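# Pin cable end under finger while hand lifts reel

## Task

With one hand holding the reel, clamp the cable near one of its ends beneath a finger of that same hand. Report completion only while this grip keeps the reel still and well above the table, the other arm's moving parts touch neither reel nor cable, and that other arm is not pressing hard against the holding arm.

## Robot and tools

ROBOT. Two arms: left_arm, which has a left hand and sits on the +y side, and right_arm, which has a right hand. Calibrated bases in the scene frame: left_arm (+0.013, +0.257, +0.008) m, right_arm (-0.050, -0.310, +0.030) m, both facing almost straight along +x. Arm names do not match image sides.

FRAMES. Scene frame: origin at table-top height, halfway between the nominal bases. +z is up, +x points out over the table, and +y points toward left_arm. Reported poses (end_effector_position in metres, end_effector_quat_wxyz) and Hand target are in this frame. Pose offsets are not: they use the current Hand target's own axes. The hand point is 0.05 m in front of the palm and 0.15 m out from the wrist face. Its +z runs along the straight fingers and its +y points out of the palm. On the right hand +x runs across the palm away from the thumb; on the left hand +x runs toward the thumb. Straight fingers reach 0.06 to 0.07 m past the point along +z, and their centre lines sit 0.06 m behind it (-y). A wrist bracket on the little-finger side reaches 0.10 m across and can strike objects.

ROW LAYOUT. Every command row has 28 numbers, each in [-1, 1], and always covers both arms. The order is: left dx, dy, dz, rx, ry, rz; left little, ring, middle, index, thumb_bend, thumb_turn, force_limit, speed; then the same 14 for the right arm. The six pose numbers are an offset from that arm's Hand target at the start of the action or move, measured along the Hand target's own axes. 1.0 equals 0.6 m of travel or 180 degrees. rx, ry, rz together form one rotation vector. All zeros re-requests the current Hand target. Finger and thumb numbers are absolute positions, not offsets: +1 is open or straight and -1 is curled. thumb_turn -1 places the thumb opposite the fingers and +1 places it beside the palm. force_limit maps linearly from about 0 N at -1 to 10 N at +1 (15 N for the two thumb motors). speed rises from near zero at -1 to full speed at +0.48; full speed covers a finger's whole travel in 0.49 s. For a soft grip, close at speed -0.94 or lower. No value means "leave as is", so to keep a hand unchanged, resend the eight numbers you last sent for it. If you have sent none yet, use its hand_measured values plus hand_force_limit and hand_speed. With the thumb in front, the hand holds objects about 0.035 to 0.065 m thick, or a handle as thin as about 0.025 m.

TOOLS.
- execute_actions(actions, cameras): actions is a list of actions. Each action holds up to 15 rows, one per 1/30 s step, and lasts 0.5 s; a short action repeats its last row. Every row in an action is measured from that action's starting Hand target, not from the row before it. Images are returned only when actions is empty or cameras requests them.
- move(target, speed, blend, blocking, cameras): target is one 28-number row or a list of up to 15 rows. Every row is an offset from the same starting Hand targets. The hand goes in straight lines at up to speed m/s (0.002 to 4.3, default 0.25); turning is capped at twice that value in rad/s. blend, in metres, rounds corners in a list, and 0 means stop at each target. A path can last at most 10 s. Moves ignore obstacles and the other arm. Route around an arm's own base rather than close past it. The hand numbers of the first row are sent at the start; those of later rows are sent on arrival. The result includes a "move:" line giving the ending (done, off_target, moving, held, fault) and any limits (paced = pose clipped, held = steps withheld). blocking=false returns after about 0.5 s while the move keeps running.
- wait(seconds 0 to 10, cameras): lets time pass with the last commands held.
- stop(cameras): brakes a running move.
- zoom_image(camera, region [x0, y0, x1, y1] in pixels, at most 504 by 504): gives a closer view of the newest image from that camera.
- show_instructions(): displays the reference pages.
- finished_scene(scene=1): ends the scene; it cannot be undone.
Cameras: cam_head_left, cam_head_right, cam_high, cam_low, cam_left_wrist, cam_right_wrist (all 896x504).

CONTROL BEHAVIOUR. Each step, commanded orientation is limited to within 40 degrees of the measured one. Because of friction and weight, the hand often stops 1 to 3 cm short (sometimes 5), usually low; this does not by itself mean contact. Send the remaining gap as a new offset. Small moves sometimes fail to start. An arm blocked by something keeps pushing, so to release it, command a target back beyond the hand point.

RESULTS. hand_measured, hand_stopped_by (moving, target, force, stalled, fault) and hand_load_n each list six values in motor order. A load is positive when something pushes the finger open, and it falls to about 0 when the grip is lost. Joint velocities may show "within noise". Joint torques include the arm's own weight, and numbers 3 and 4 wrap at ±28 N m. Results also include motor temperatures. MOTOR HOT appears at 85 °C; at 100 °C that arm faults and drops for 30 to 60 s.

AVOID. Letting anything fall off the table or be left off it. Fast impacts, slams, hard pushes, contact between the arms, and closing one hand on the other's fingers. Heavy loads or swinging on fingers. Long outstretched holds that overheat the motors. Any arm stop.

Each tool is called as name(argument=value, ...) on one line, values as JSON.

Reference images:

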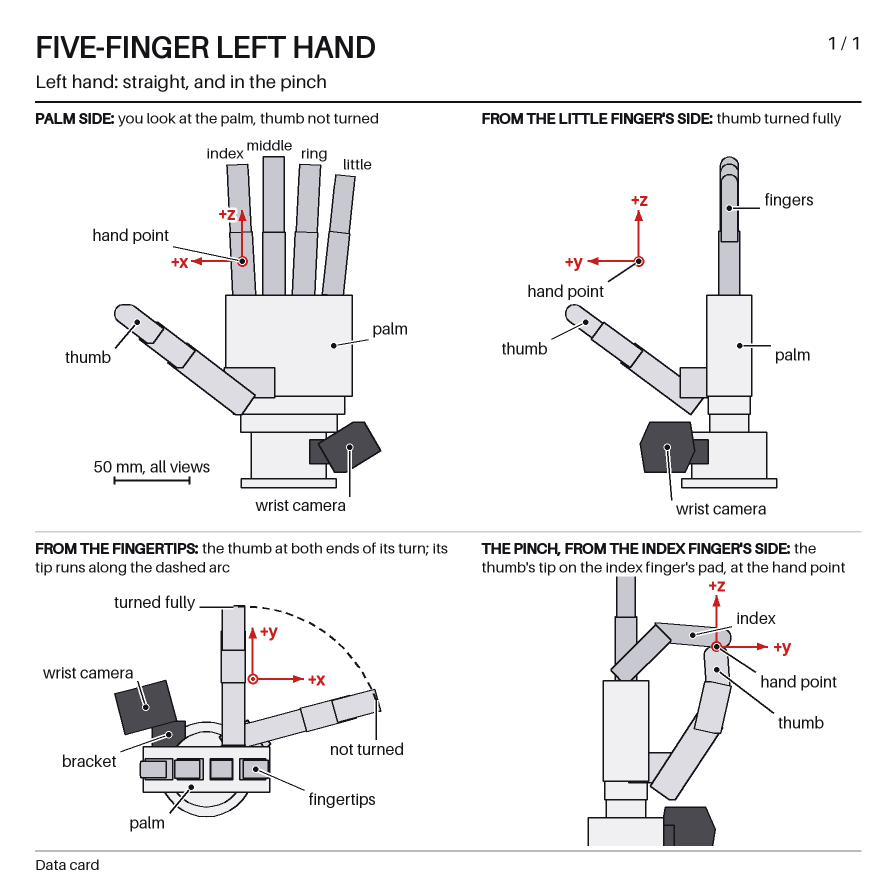

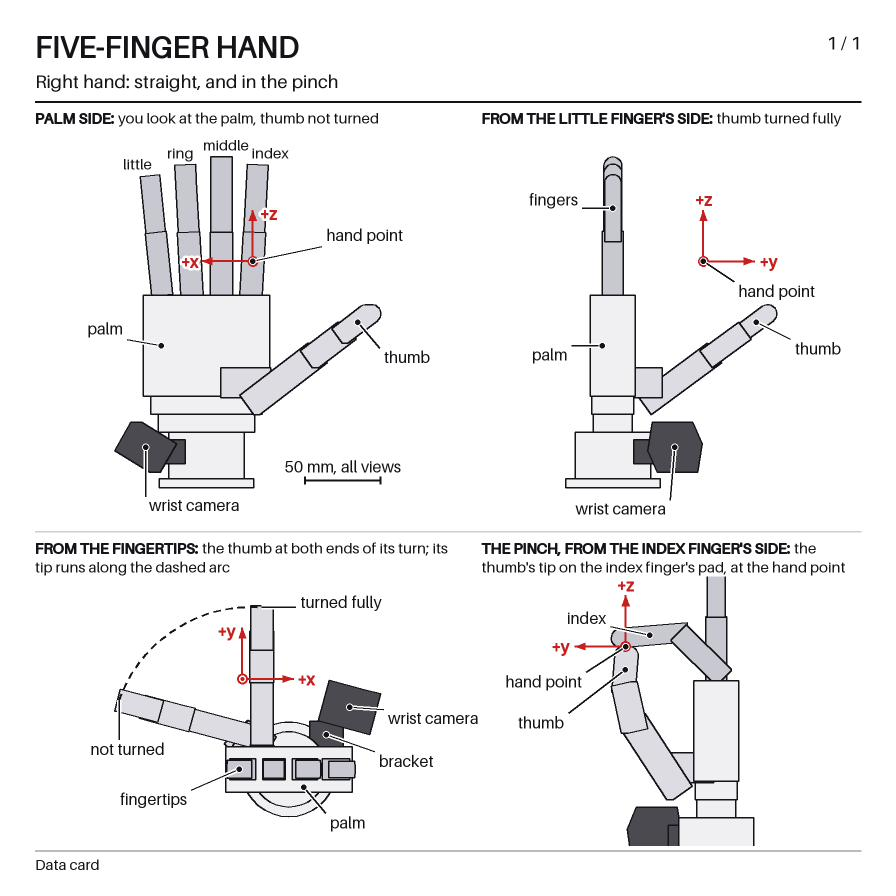

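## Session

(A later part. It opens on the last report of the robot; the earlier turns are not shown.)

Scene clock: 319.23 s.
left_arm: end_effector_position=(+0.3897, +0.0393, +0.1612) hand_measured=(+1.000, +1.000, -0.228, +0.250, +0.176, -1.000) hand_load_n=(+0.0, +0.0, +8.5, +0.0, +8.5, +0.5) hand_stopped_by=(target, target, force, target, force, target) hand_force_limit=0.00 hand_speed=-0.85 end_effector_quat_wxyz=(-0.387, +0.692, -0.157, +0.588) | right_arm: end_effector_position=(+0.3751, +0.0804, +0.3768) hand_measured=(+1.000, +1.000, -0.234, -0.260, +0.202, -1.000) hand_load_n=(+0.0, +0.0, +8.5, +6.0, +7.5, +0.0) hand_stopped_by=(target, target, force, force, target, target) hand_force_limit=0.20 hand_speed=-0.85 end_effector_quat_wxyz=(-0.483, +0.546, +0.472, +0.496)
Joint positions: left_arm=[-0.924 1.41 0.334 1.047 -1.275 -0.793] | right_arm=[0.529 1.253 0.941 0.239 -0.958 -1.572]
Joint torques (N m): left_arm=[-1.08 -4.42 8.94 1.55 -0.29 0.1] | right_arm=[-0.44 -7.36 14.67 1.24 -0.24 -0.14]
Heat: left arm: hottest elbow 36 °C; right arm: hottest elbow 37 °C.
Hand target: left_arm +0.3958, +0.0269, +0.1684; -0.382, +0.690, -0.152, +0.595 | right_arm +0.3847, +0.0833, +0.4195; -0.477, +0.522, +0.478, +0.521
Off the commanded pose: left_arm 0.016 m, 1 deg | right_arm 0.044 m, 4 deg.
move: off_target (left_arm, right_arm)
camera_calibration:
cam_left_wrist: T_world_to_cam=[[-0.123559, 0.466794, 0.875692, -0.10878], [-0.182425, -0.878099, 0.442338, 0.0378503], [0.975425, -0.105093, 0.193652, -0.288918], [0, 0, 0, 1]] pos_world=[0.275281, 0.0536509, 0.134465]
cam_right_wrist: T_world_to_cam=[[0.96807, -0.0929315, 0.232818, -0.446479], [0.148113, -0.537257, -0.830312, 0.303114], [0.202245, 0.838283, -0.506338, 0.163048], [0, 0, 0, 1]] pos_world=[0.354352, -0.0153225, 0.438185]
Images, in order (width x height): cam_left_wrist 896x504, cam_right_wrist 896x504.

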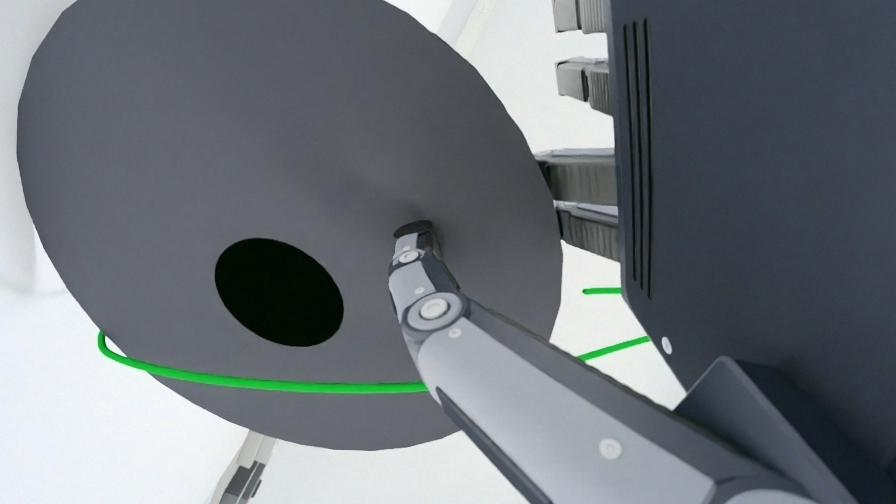

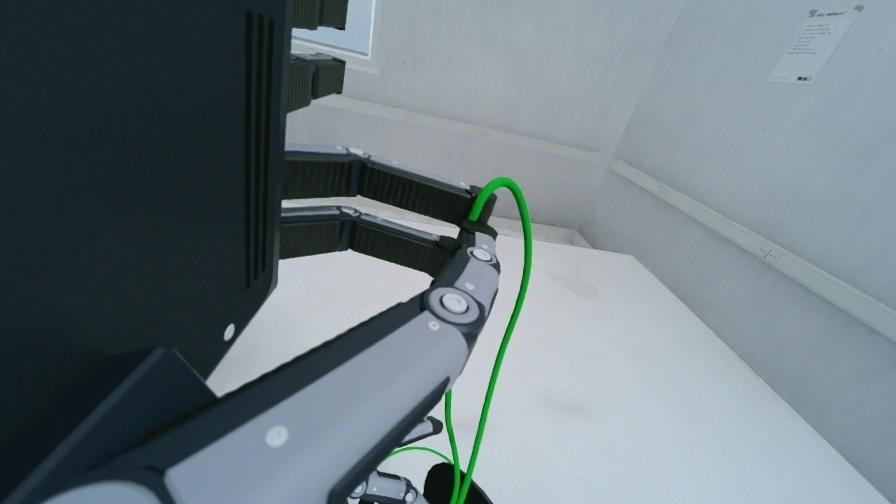

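move(target=[0,0,0,0,0,0,1,1,-0.4,0.25,0.0,-1,0.0,-0.85,0,-0.0347,-0.0085,0,0,0,1,1,-0.55,-0.55,0.2,-1,0.2,-0.85], speed=0.1, cameras=["cam_right_wrist","cam_left_wrist","cam_high"])

zoom_image(camera="cam_right_wrist", region=[360, 380, 520, 504])

zoom_image(camera="cam_left_wrist", region=[500, 240, 660, 380])

zoom_image(camera="cam_high", region=[490, 220, 590, 320])

Scene clock: 321.53 s.
left_arm: end_effector_position=(+0.3897, +0.0393, +0.1612) hand_measured=(+1.000, +1.000, -0.228, +0.250, +0.176, -1.000) hand_load_n=(+0.0, +0.0, +8.5, +0.0, +8.0, +0.5) hand_stopped_by=(target, target, force, target, force, target) hand_force_limit=0.00 hand_speed=-0.85 end_effector_quat_wxyz=(-0.387, +0.692, -0.157, +0.588) | right_arm: end_effector_position=(+0.3648, +0.0764, +0.4009) hand_measured=(+1.000, +1.000, -0.234, -0.260, +0.202, -1.000) hand_load_n=(+0.0, +0.0, +8.0, +6.5, +7.5, +0.0) hand_stopped_by=(target, target, force, force, target, target) hand_force_limit=0.20 hand_speed=-0.85 end_effector_quat_wxyz=(-0.479, +0.534, +0.474, +0.511)
Joint positions: left_arm=[-0.924 1.41 0.334 1.047 -1.275 -0.793] | right_arm=[0.536 1.203 0.941 0.228 -0.945 -1.572]
Joint torques (N m): left_arm=[-1.14 -4.31 8.92 1.52 -0.29 0.11] | right_arm=[0.73 -6.83 11.48 1.25 0.05 -0.13]
Heat: left arm: hottest elbow 36 °C; right arm: hottest elbow 38 °C.
Hand target: left_arm +0.3958, +0.0269, +0.1684; -0.382, +0.690, -0.152, +0.595 | right_arm +0.3635, +0.0801, +0.4194; -0.477, +0.522, +0.478, +0.520
Off the commanded pose: left_arm 0.016 m, 1 deg | right_arm 0.019 m, 2 deg.
move: off_target (left_arm, right_arm)
camera_calibration:
cam_left_wrist: T_world_to_cam=[[-0.123559, 0.466794, 0.875692, -0.10878], [-0.182425, -0.878099, 0.442338, 0.0378503], [0.975425, -0.105093, 0.193652, -0.288918], [0, 0, 0, 1]] pos_world=[0.275281, 0.0536509, 0.134465]
cam_right_wrist: T_world_to_cam=[[0.958971, -0.103553, 0.263915, -0.450753], [0.173408, -0.52221, -0.835001, 0.313959], [0.224286, 0.846506, -0.482828, 0.162675], [0, 0, 0, 1]] pos_world=[0.341331, -0.02043, 0.459661]
Images, in order (width x height): cam_high 896x504, cam_left_wrist 896x504, cam_right_wrist 896x504.

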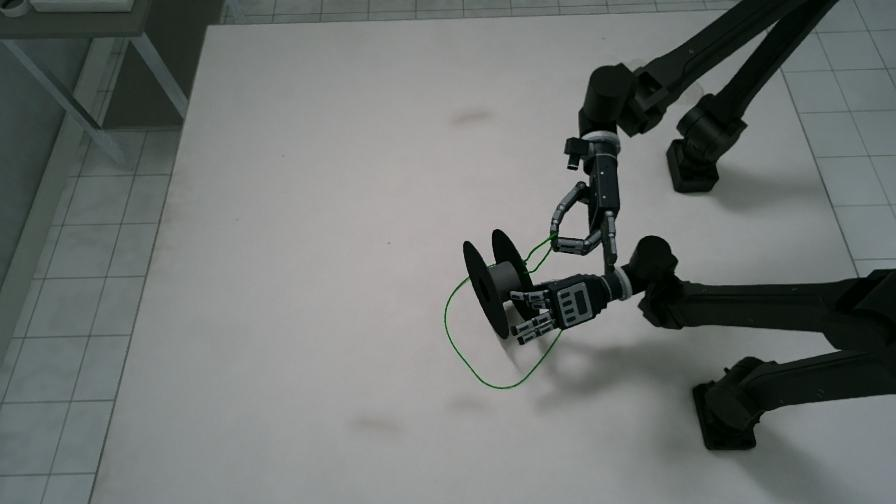

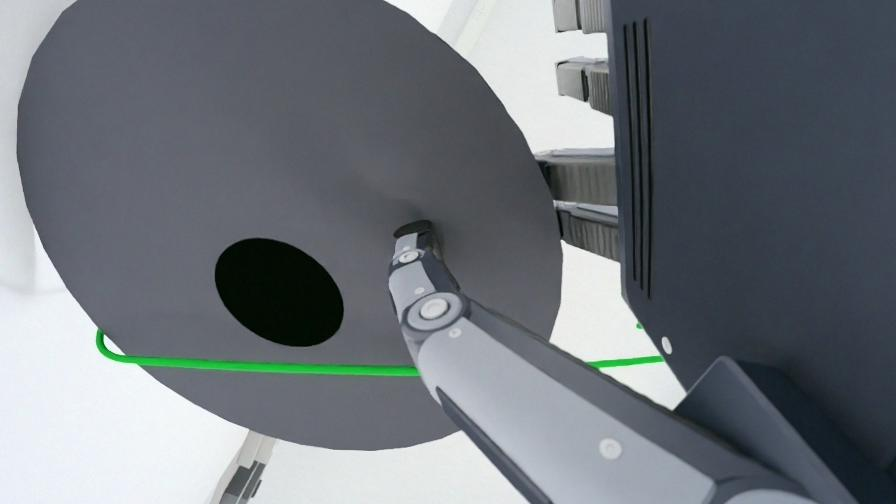

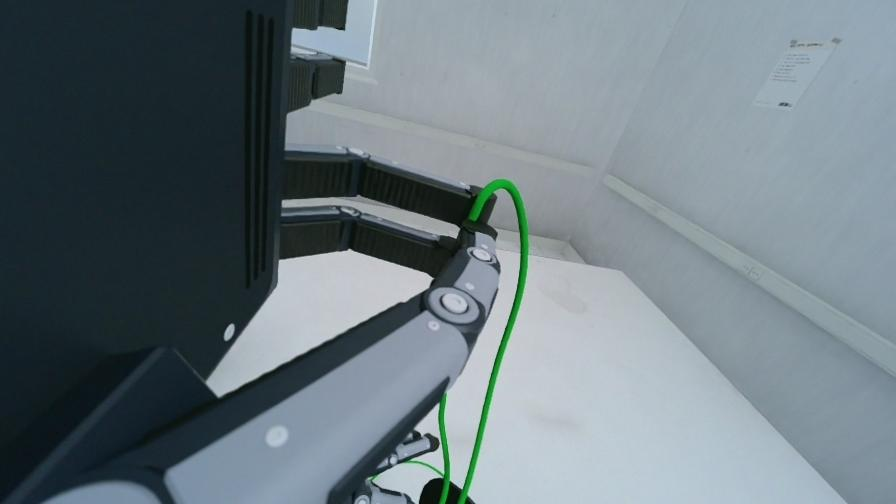

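Scaled by 3.150 from the camera's 896x504 image, which has a finer 1280x720 frame.

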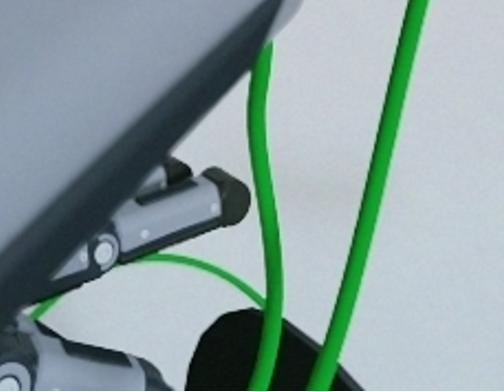

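Scaled by 3.150 from the camera's 896x504 image, which has a finer 1280x720 frame.

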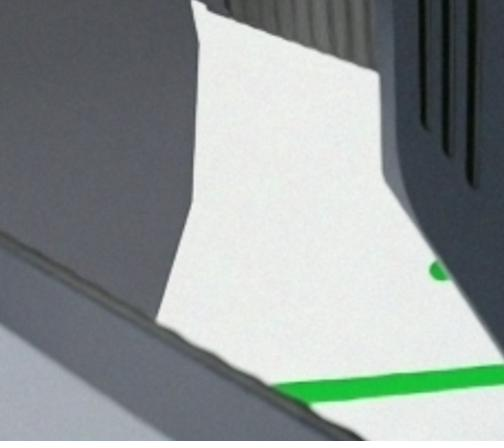

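Scaled by 5.040 from the camera's 896x504 image, which has a finer 1280x720 frame.

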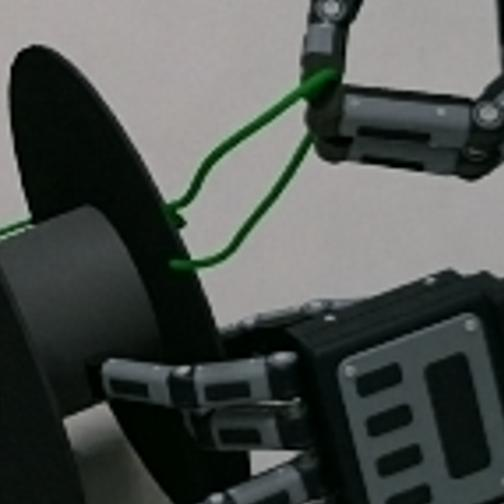

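move(target=[0,0,0,0,0,0,1,1,-0.4,0.25,0.0,-1,0.0,-0.85,-0.07,-0.006,-0.005,0,0,0,1,1,-0.55,-0.55,0.2,-1,0.2,-0.85], speed=0.1, cameras=["cam_right_wrist","cam_left_wrist","cam_high"])

zoom_image(camera="cam_left_wrist", region=[500, 240, 660, 380])

zoom_image(camera="cam_high", region=[490, 220, 590, 320])

Scene clock: 323.87 s.
left_arm: end_effector_position=(+0.3897, +0.0393, +0.1612) hand_measured=(+1.000, +1.000, -0.228, +0.250, +0.176, -1.000) hand_load_n=(+0.0, -0.5, +8.5, +0.0, +8.0, +0.5) hand_stopped_by=(target, target, force, target, force, target) hand_force_limit=0.00 hand_speed=-0.85 end_effector_quat_wxyz=(-0.387, +0.692, -0.157, +0.588) | right_arm: end_effector_position=(+0.3613, +0.0743, +0.3765) hand_measured=(+1.000, +1.000, -0.234, -0.260, +0.202, -1.000) hand_load_n=(+0.0, +0.0, +8.0, +6.0, +7.5, +0.0) hand_stopped_by=(target, target, force, force, target, target) hand_force_limit=0.20 hand_speed=-0.85 end_effector_quat_wxyz=(-0.478, +0.529, +0.475, +0.516)
Joint positions: left_arm=[-0.924 1.41 0.334 1.047 -1.275 -0.793] | right_arm=[0.536 1.215 0.874 0.321 -0.945 -1.572]
Joint torques (N m): left_arm=[-1.03 -4.31 8.91 1.54 -0.29 0.11] | right_arm=[0.62 -6.01 8.79 2.13 0.03 -0.14]
Heat: left arm: hottest elbow 36 °C; right arm: hottest elbow 38 °C.
Hand target: left_arm +0.3958, +0.0269, +0.1684; -0.382, +0.690, -0.152, +0.595 | right_arm +0.3596, +0.0772, +0.3773; -0.477, +0.523, +0.478, +0.520
Off the commanded pose: left_arm 0.016 m, 1 deg | right_arm 0.004 m, 1 deg.
move: off_target (left_arm)
camera_calibration:
cam_left_wrist: T_world_to_cam=[[-0.123559, 0.466794, 0.875692, -0.10878], [-0.182425, -0.878099, 0.442338, 0.0378503], [0.975425, -0.105093, 0.193652, -0.288918], [0, 0, 0, 1]] pos_world=[0.275281, 0.0536509, 0.134465]
cam_right_wrist: T_world_to_cam=[[0.955612, -0.105559, 0.275068, -0.44403], [0.183823, -0.515995, -0.836635, 0.289505], [0.230248, 0.850062, -0.473687, 0.147572], [0, 0, 0, 1]] pos_world=[0.337125, -0.0229334, 0.434251]
Images, in order (width x height): cam_high 896x504, cam_left_wrist 896x504, cam_right_wrist 896x504.

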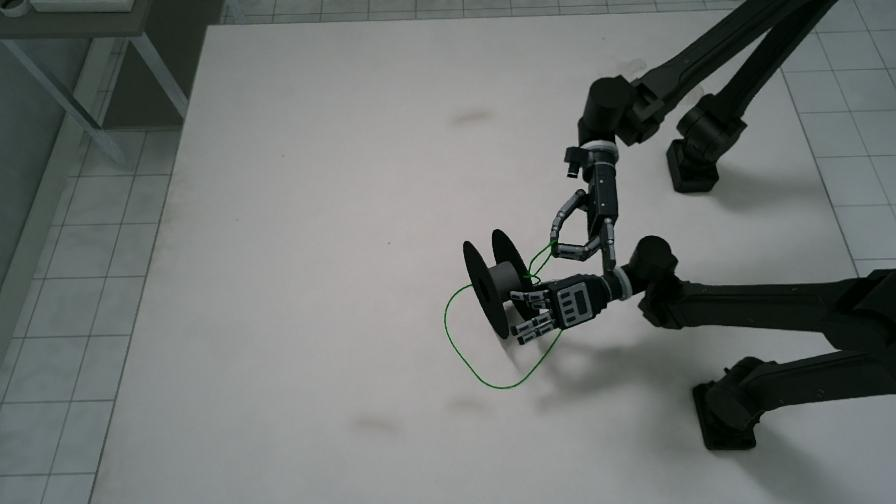

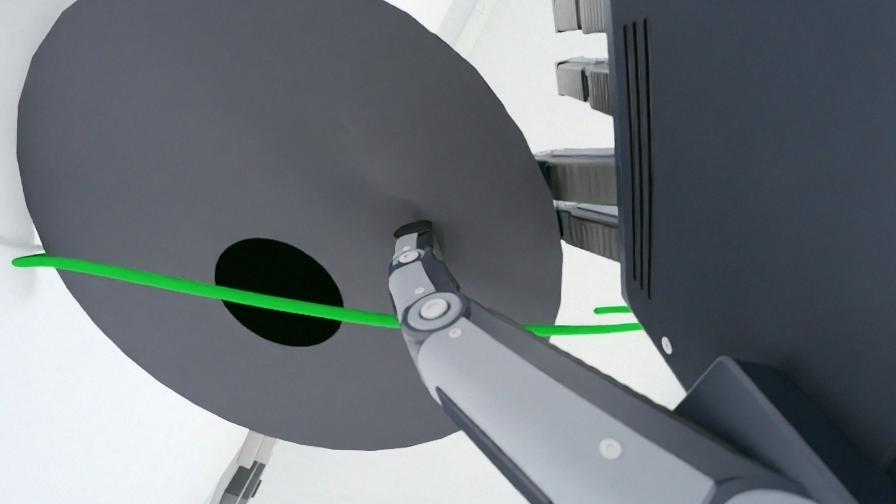

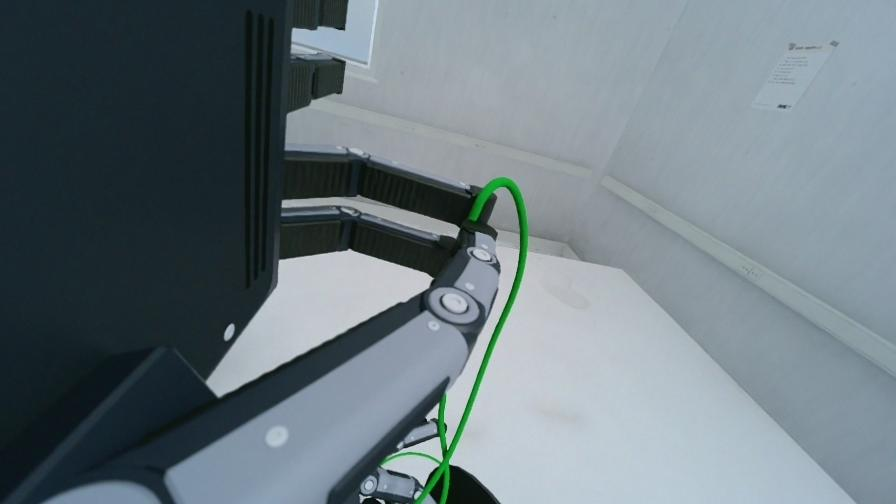

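Scaled by 3.150 from the camera's 896x504 image, which has a finer 1280x720 frame.

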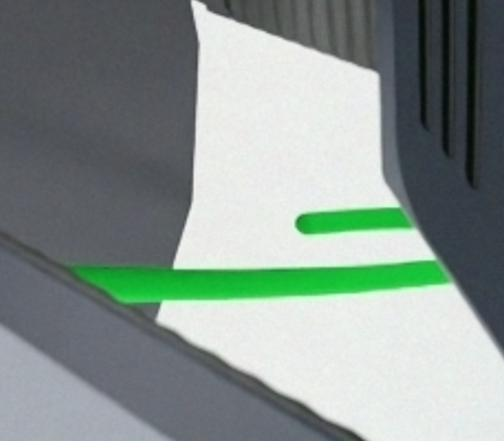

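Scaled by 5.040 from the camera's 896x504 image, which has a finer 1280x720 frame.

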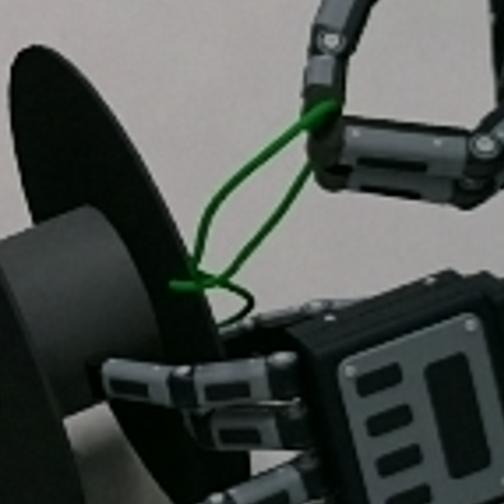

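move(target=[0,0,0,0,0,0,1,1,-0.4,0.25,0.0,-1,0.0,-0.85,-0.07,0,-0.005,0,0,0,1,1,-0.55,-0.55,0.2,-1,0.2,-0.85], speed=0.1, cameras=["cam_right_wrist","cam_left_wrist","cam_high"])

zoom_image(camera="cam_left_wrist", region=[500, 240, 660, 380])

zoom_image(camera="cam_high", region=[490, 220, 590, 320])

zoom_image(camera="cam_right_wrist", region=[360, 380, 520, 504])

Scene clock: 326.53 s.
left_arm: end_effector_position=(+0.3897, +0.0393, +0.1612) hand_measured=(+1.000, +1.000, -0.228, +0.250, +0.176, -1.000) hand_load_n=(+0.0, +0.0, +8.5, -0.5, +8.0, +0.5) hand_stopped_by=(target, target, force, target, force, target) hand_force_limit=0.00 hand_speed=-0.85 end_effector_quat_wxyz=(-0.387, +0.692, -0.157, +0.588) | right_arm: end_effector_position=(+0.3600, +0.0737, +0.3328) hand_measured=(+1.000, +1.000, -0.234, -0.260, +0.202, -1.000) hand_load_n=(+0.0, +0.0, +8.0, +6.0, +7.5, +0.0) hand_stopped_by=(target, target, force, force, target, target) hand_force_limit=0.20 hand_speed=-0.85 end_effector_quat_wxyz=(-0.478, +0.530, +0.475, +0.515)
Joint positions: left_arm=[-0.924 1.41 0.334 1.047 -1.275 -0.793] | right_arm=[0.536 1.264 0.792 0.449 -0.945 -1.572]
Joint torques (N m): left_arm=[-1.03 -4.37 8.94 1.54 -0.29 0.1] | right_arm=[0.03 -6.18 8.4 2.17 -0.22 -0.15]
Heat: left arm: hottest elbow 36 °C; right arm: hottest elbow 38 °C.
Hand target: left_arm +0.3958, +0.0269, +0.1684; -0.382, +0.690, -0.152, +0.595 | right_arm +0.3593, +0.0741, +0.3352; -0.477, +0.522, +0.478, +0.520
Off the commanded pose: left_arm 0.016 m, 1 deg | right_arm 0.003 m, 1 deg.
move: off_target (left_arm)
camera_calibration:
cam_left_wrist: T_world_to_cam=[[-0.123559, 0.466794, 0.875692, -0.10878], [-0.182425, -0.878099, 0.442338, 0.0378503], [0.975425, -0.105093, 0.193652, -0.288918], [0, 0, 0, 1]] pos_world=[0.275281, 0.0536509, 0.134465]
cam_right_wrist: T_world_to_cam=[[0.956419, -0.104389, 0.272701, -0.430483], [0.181997, -0.517208, -0.836285, 0.253487], [0.228342, 0.849469, -0.475669, 0.129023], [0, 0, 0, 1]] pos_world=[0.336127, -0.0234329, 0.390753]
Images, in order (width x height): cam_high 896x504, cam_left_wrist 896x504, cam_right_wrist 896x504.

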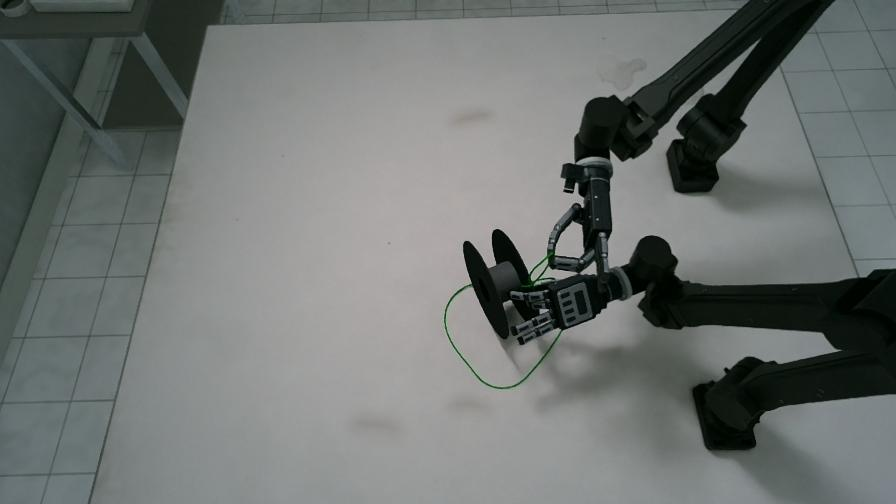

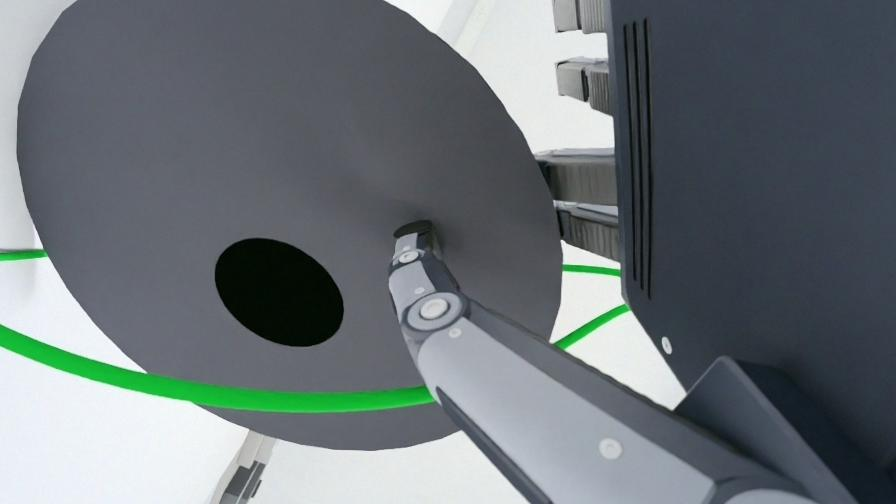

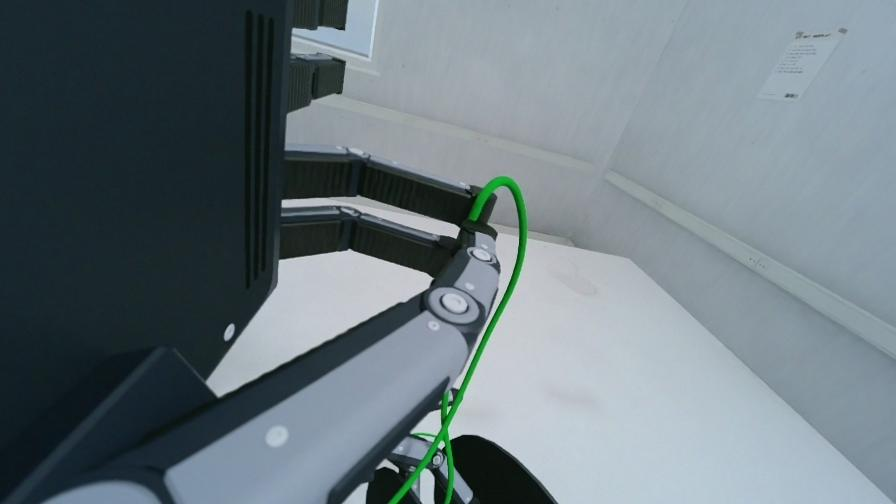

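Scaled by 3.150 from the camera's 896x504 image, which has a finer 1280x720 frame.

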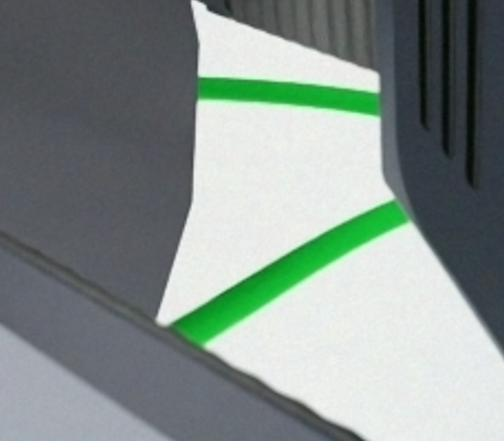

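Scaled by 5.040 from the camera's 896x504 image, which has a finer 1280x720 frame.

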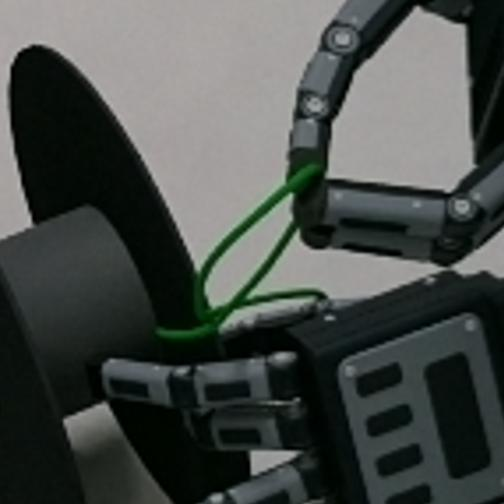

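Scaled by 3.150 from the camera's 896x504 image, which has a finer 1280x720 frame.

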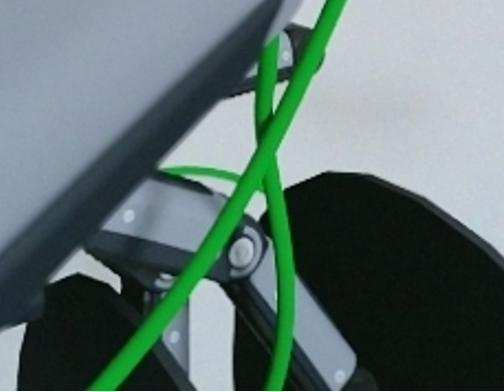

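move(target=[0,0,0,0,0,0,1,1,-0.4,0.25,0.0,-1,0.0,-0.85,-0.063,0,0,0,0,0,1,1,-0.55,-0.55,0.2,-1,0.2,-0.85], speed=0.06, cameras=["cam_right_wrist","cam_left_wrist","cam_high","cam_low"])

zoom_image(camera="cam_left_wrist", region=[500, 240, 660, 380])

zoom_image(camera="cam_high", region=[490, 240, 570, 320])

zoom_image(camera="cam_right_wrist", region=[360, 380, 520, 504])

Scene clock: 330.00 s.
left_arm: end_effector_position=(+0.3897, +0.0393, +0.1612) hand_measured=(+1.000, +1.000, -0.228, +0.250, +0.176, -1.000) hand_load_n=(+0.0, +0.0, +8.5, +0.0, +8.5, +0.5) hand_stopped_by=(target, target, force, target, force, target) hand_force_limit=0.00 hand_speed=-0.85 end_effector_quat_wxyz=(-0.387, +0.692, -0.157, +0.588) | right_arm: end_effector_position=(+0.3602, +0.0738, +0.2979) hand_measured=(+1.000, +1.000, -0.234, -0.260, +0.202, -1.000) hand_load_n=(+0.0, +0.0, +8.5, +6.0, +7.0, +0.5) hand_stopped_by=(target, target, force, force, target, target) hand_force_limit=0.20 hand_speed=-0.85 end_effector_quat_wxyz=(-0.478, +0.528, +0.476, +0.517)
Joint positions: left_arm=[-0.924 1.41 0.334 1.047 -1.275 -0.793] | right_arm=[0.536 1.322 0.734 0.572 -0.945 -1.572]
Joint torques (N m): left_arm=[-1.08 -4.37 8.92 1.54 -0.29 0.1] | right_arm=[0.03 -6.12 7.73 2.13 -0.22 -0.14]
Heat: left arm: hottest elbow 36 °C; right arm: hottest elbow 38 °C.
Hand target: left_arm +0.3958, +0.0269, +0.1684; -0.382, +0.690, -0.152, +0.595 | right_arm +0.3593, +0.0739, +0.2974; -0.477, +0.523, +0.478, +0.520
Off the commanded pose: left_arm 0.016 m, 1 deg | right_arm 0.001 m, 1 deg.
move: off_target (left_arm)
camera_calibration:
cam_left_wrist: T_world_to_cam=[[-0.123559, 0.466794, 0.875692, -0.10878], [-0.182425, -0.878099, 0.442338, 0.0378503], [0.975425, -0.105093, 0.193652, -0.288918], [0, 0, 0, 1]] pos_world=[0.275281, 0.0536509, 0.134465]
cam_right_wrist: T_world_to_cam=[[0.955048, -0.105277, 0.27713, -0.421807], [0.186106, -0.514744, -0.836901, 0.222844], [0.230757, 0.850856, -0.472012, 0.110284], [0, 0, 0, 1]] pos_world=[0.335925, -0.0235342, 0.355449]
Images, in order (width x height): cam_high 896x504, cam_low 896x504, cam_left_wrist 896x504, cam_right_wrist 896x504.

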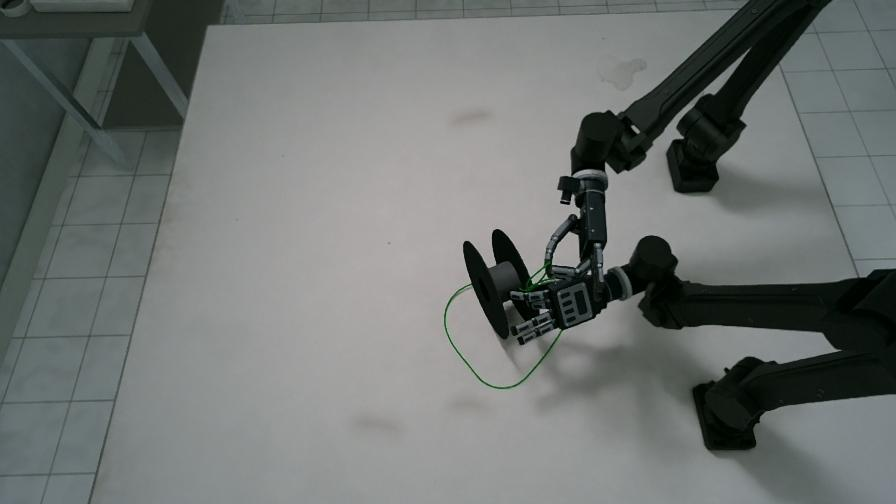

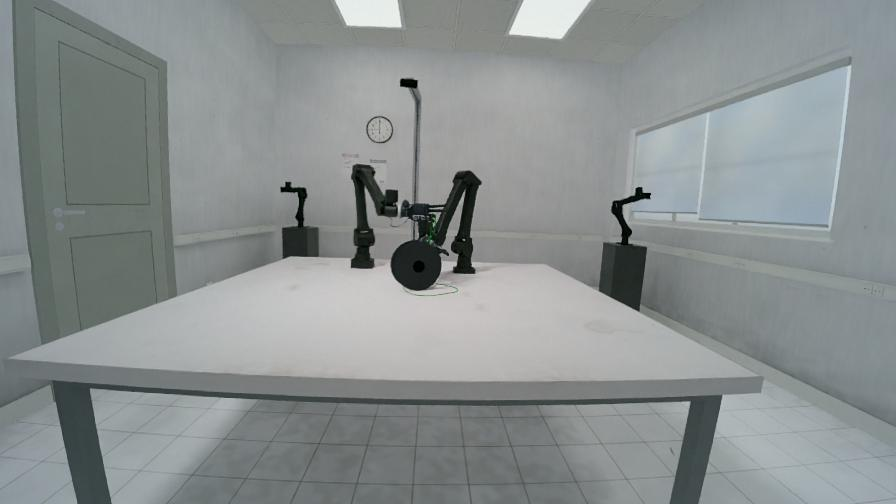

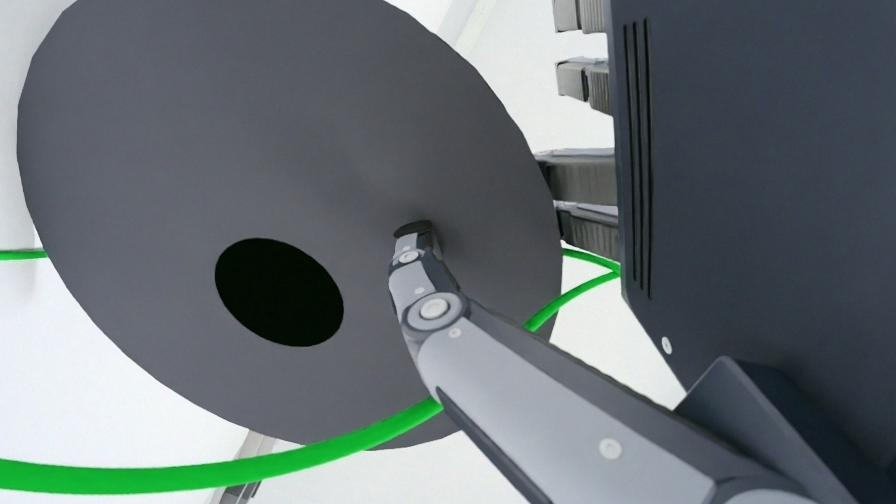

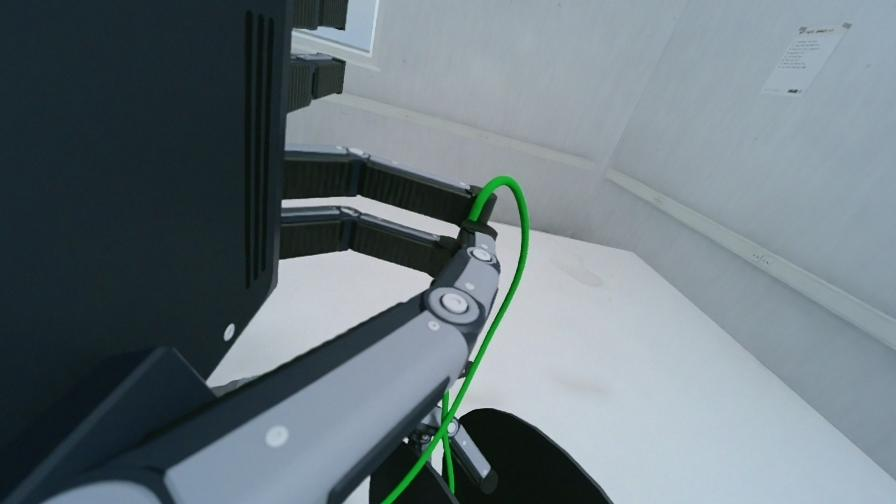

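Scaled by 3.150 from the camera's 896x504 image, which has a finer 1280x720 frame.

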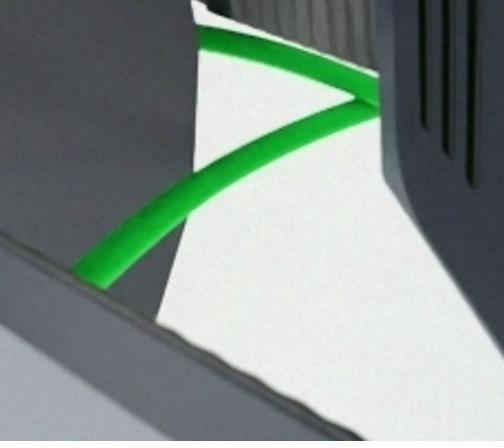

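Scaled by 6.300 from the camera's 896x504 image, which has a finer 1280x720 frame.

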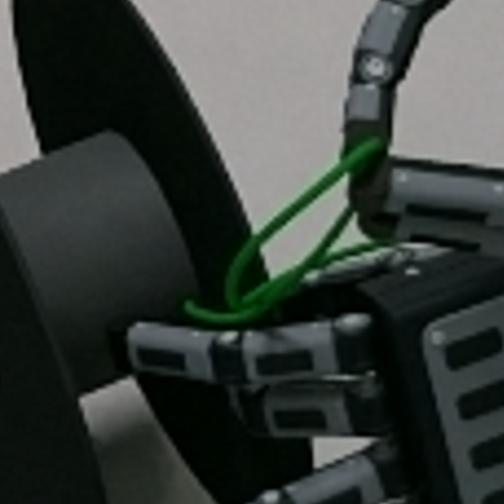

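Scaled by 3.150 from the camera's 896x504 image, which has a finer 1280x720 frame.

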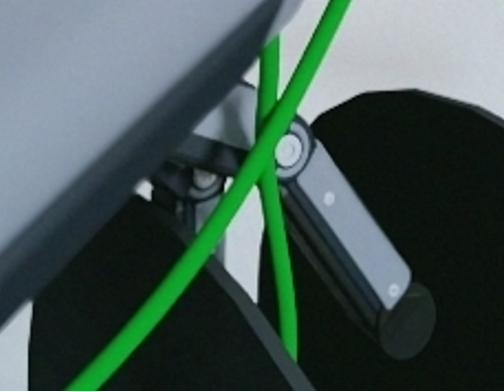

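move(target=[0,0,0,0,0,0,1,1,-0.4,0.25,0.0,-1,0.0,-0.85,-0.027,0,0,0,0,0,1,1,-0.55,-0.55,0.2,-1,0.2,-0.85], speed=0.06, cameras=["cam_right_wrist","cam_left_wrist","cam_high","cam_low"])

zoom_image(camera="cam_high", region=[490, 240, 570, 320])

zoom_image(camera="cam_right_wrist", region=[360, 380, 520, 504])

zoom_image(camera="cam_left_wrist", region=[480, 200, 680, 400])

Scene clock: 333.60 s.
left_arm: end_effector_position=(+0.3897, +0.0393, +0.1612) hand_measured=(+1.000, +1.000, -0.228, +0.250, +0.176, -1.000) hand_load_n=(+0.0, +0.0, +8.5, +0.0, +8.0, +0.5) hand_stopped_by=(target, target, force, target, force, target) hand_force_limit=0.00 hand_speed=-0.85 end_effector_quat_wxyz=(-0.387, +0.692, -0.157, +0.588) | right_arm: end_effector_position=(+0.3603, +0.0739, +0.2821) hand_measured=(+1.000, +1.000, -0.234, -0.260, +0.202, -1.000) hand_load_n=(+0.0, +0.0, +8.5, +6.0, +7.5, +0.0) hand_stopped_by=(target, target, force, force, target, target) hand_force_limit=0.20 hand_speed=-0.85 end_effector_quat_wxyz=(-0.478, +0.528, +0.476, +0.517)
Joint positions: left_arm=[-0.924 1.41 0.334 1.047 -1.275 -0.793] | right_arm=[0.536 1.353 0.712 0.626 -0.945 -1.572]
Joint torques (N m): left_arm=[-1.08 -4.31 8.96 1.52 -0.29 0.1] | right_arm=[-0.03 -6.48 7.42 2.13 -0.22 -0.15]
Heat: left arm: hottest elbow 36 °C; right arm: hottest elbow 38 °C.
Hand target: left_arm +0.3958, +0.0269, +0.1684; -0.382, +0.690, -0.152, +0.595 | right_arm +0.3592, +0.0739, +0.2813; -0.477, +0.523, +0.478, +0.520
Off the commanded pose: left_arm 0.016 m, 1 deg | right_arm 0.001 m, 1 deg.
move: off_target (left_arm)
camera_calibration:
cam_left_wrist: T_world_to_cam=[[-0.123559, 0.466794, 0.875692, -0.10878], [-0.182425, -0.878099, 0.442338, 0.0378503], [0.975425, -0.105093, 0.193652, -0.288918], [0, 0, 0, 1]] pos_world=[0.275281, 0.0536509, 0.134465]
cam_right_wrist: T_world_to_cam=[[0.954861, -0.105363, 0.277741, -0.41766], [0.186691, -0.514406, -0.836979, 0.209491], [0.231058, 0.851049, -0.471516, 0.102452], [0, 0, 0, 1]] pos_world=[0.336024, -0.0234344, 0.339649]
Images, in order (width x height): cam_high 896x504, cam_low 896x504, cam_left_wrist 896x504, cam_right_wrist 896x504.

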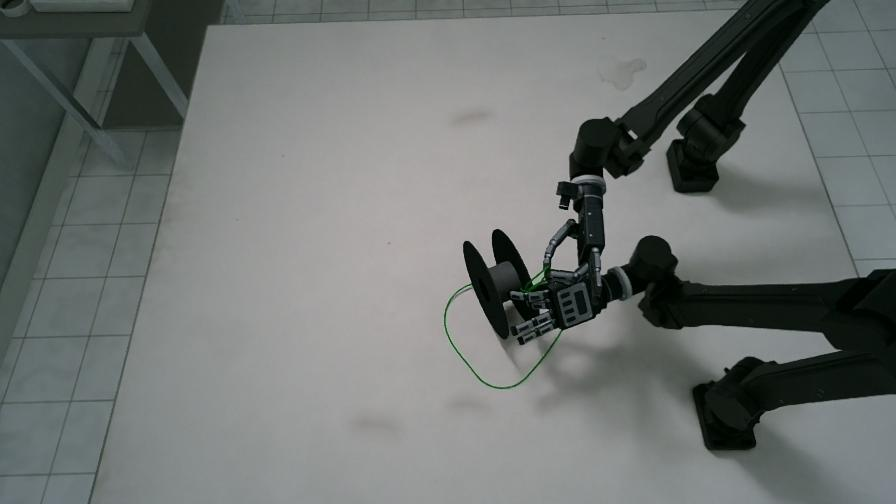

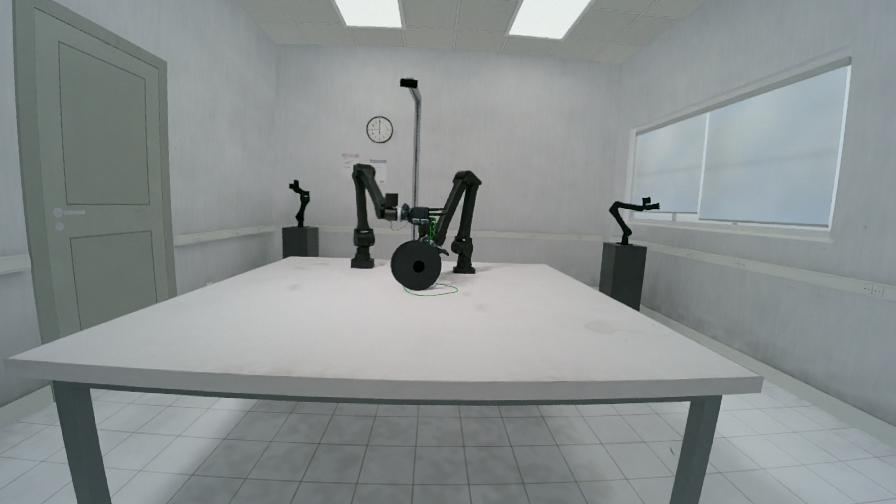

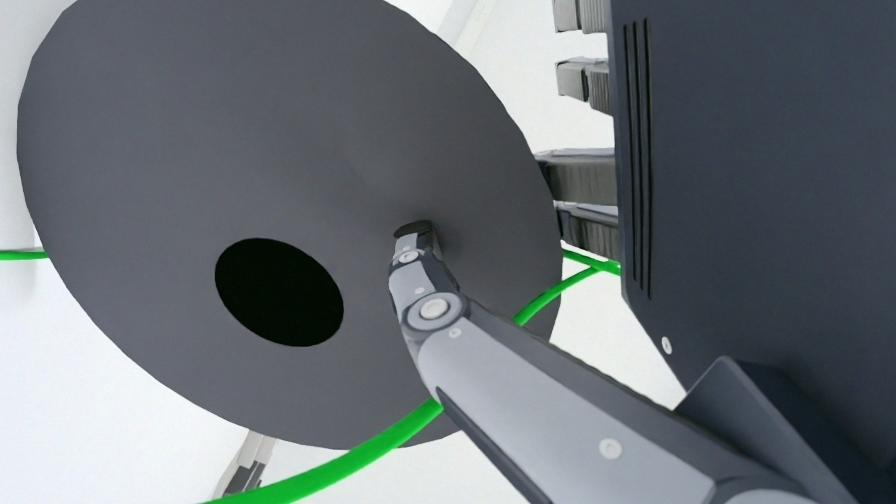

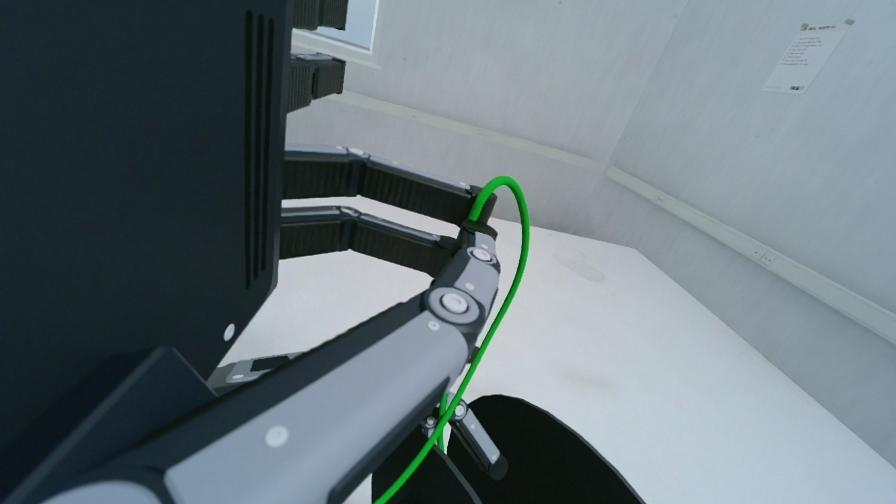

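Scaled by 6.300 from the camera's 896x504 image, which has a finer 1280x720 frame.

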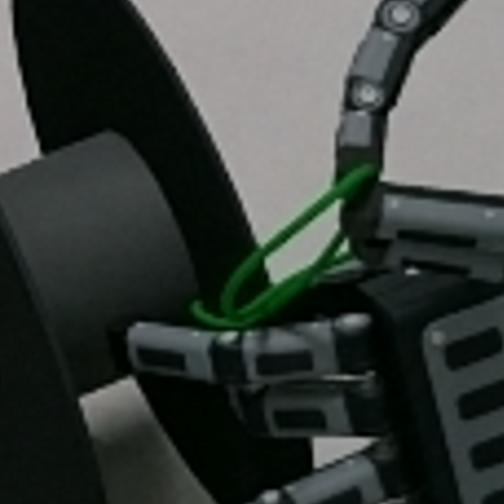

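Scaled by 3.150 from the camera's 896x504 image, which has a finer 1280x720 frame.

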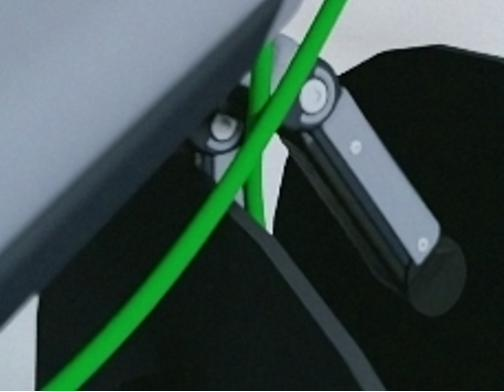

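Scaled by 2.520 from the camera's 896x504 image, which has a finer 1280x720 frame.

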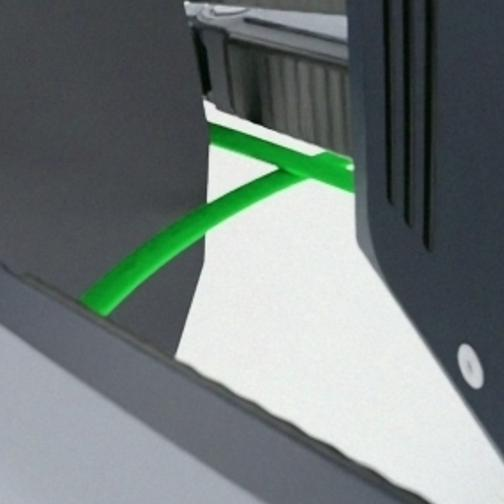

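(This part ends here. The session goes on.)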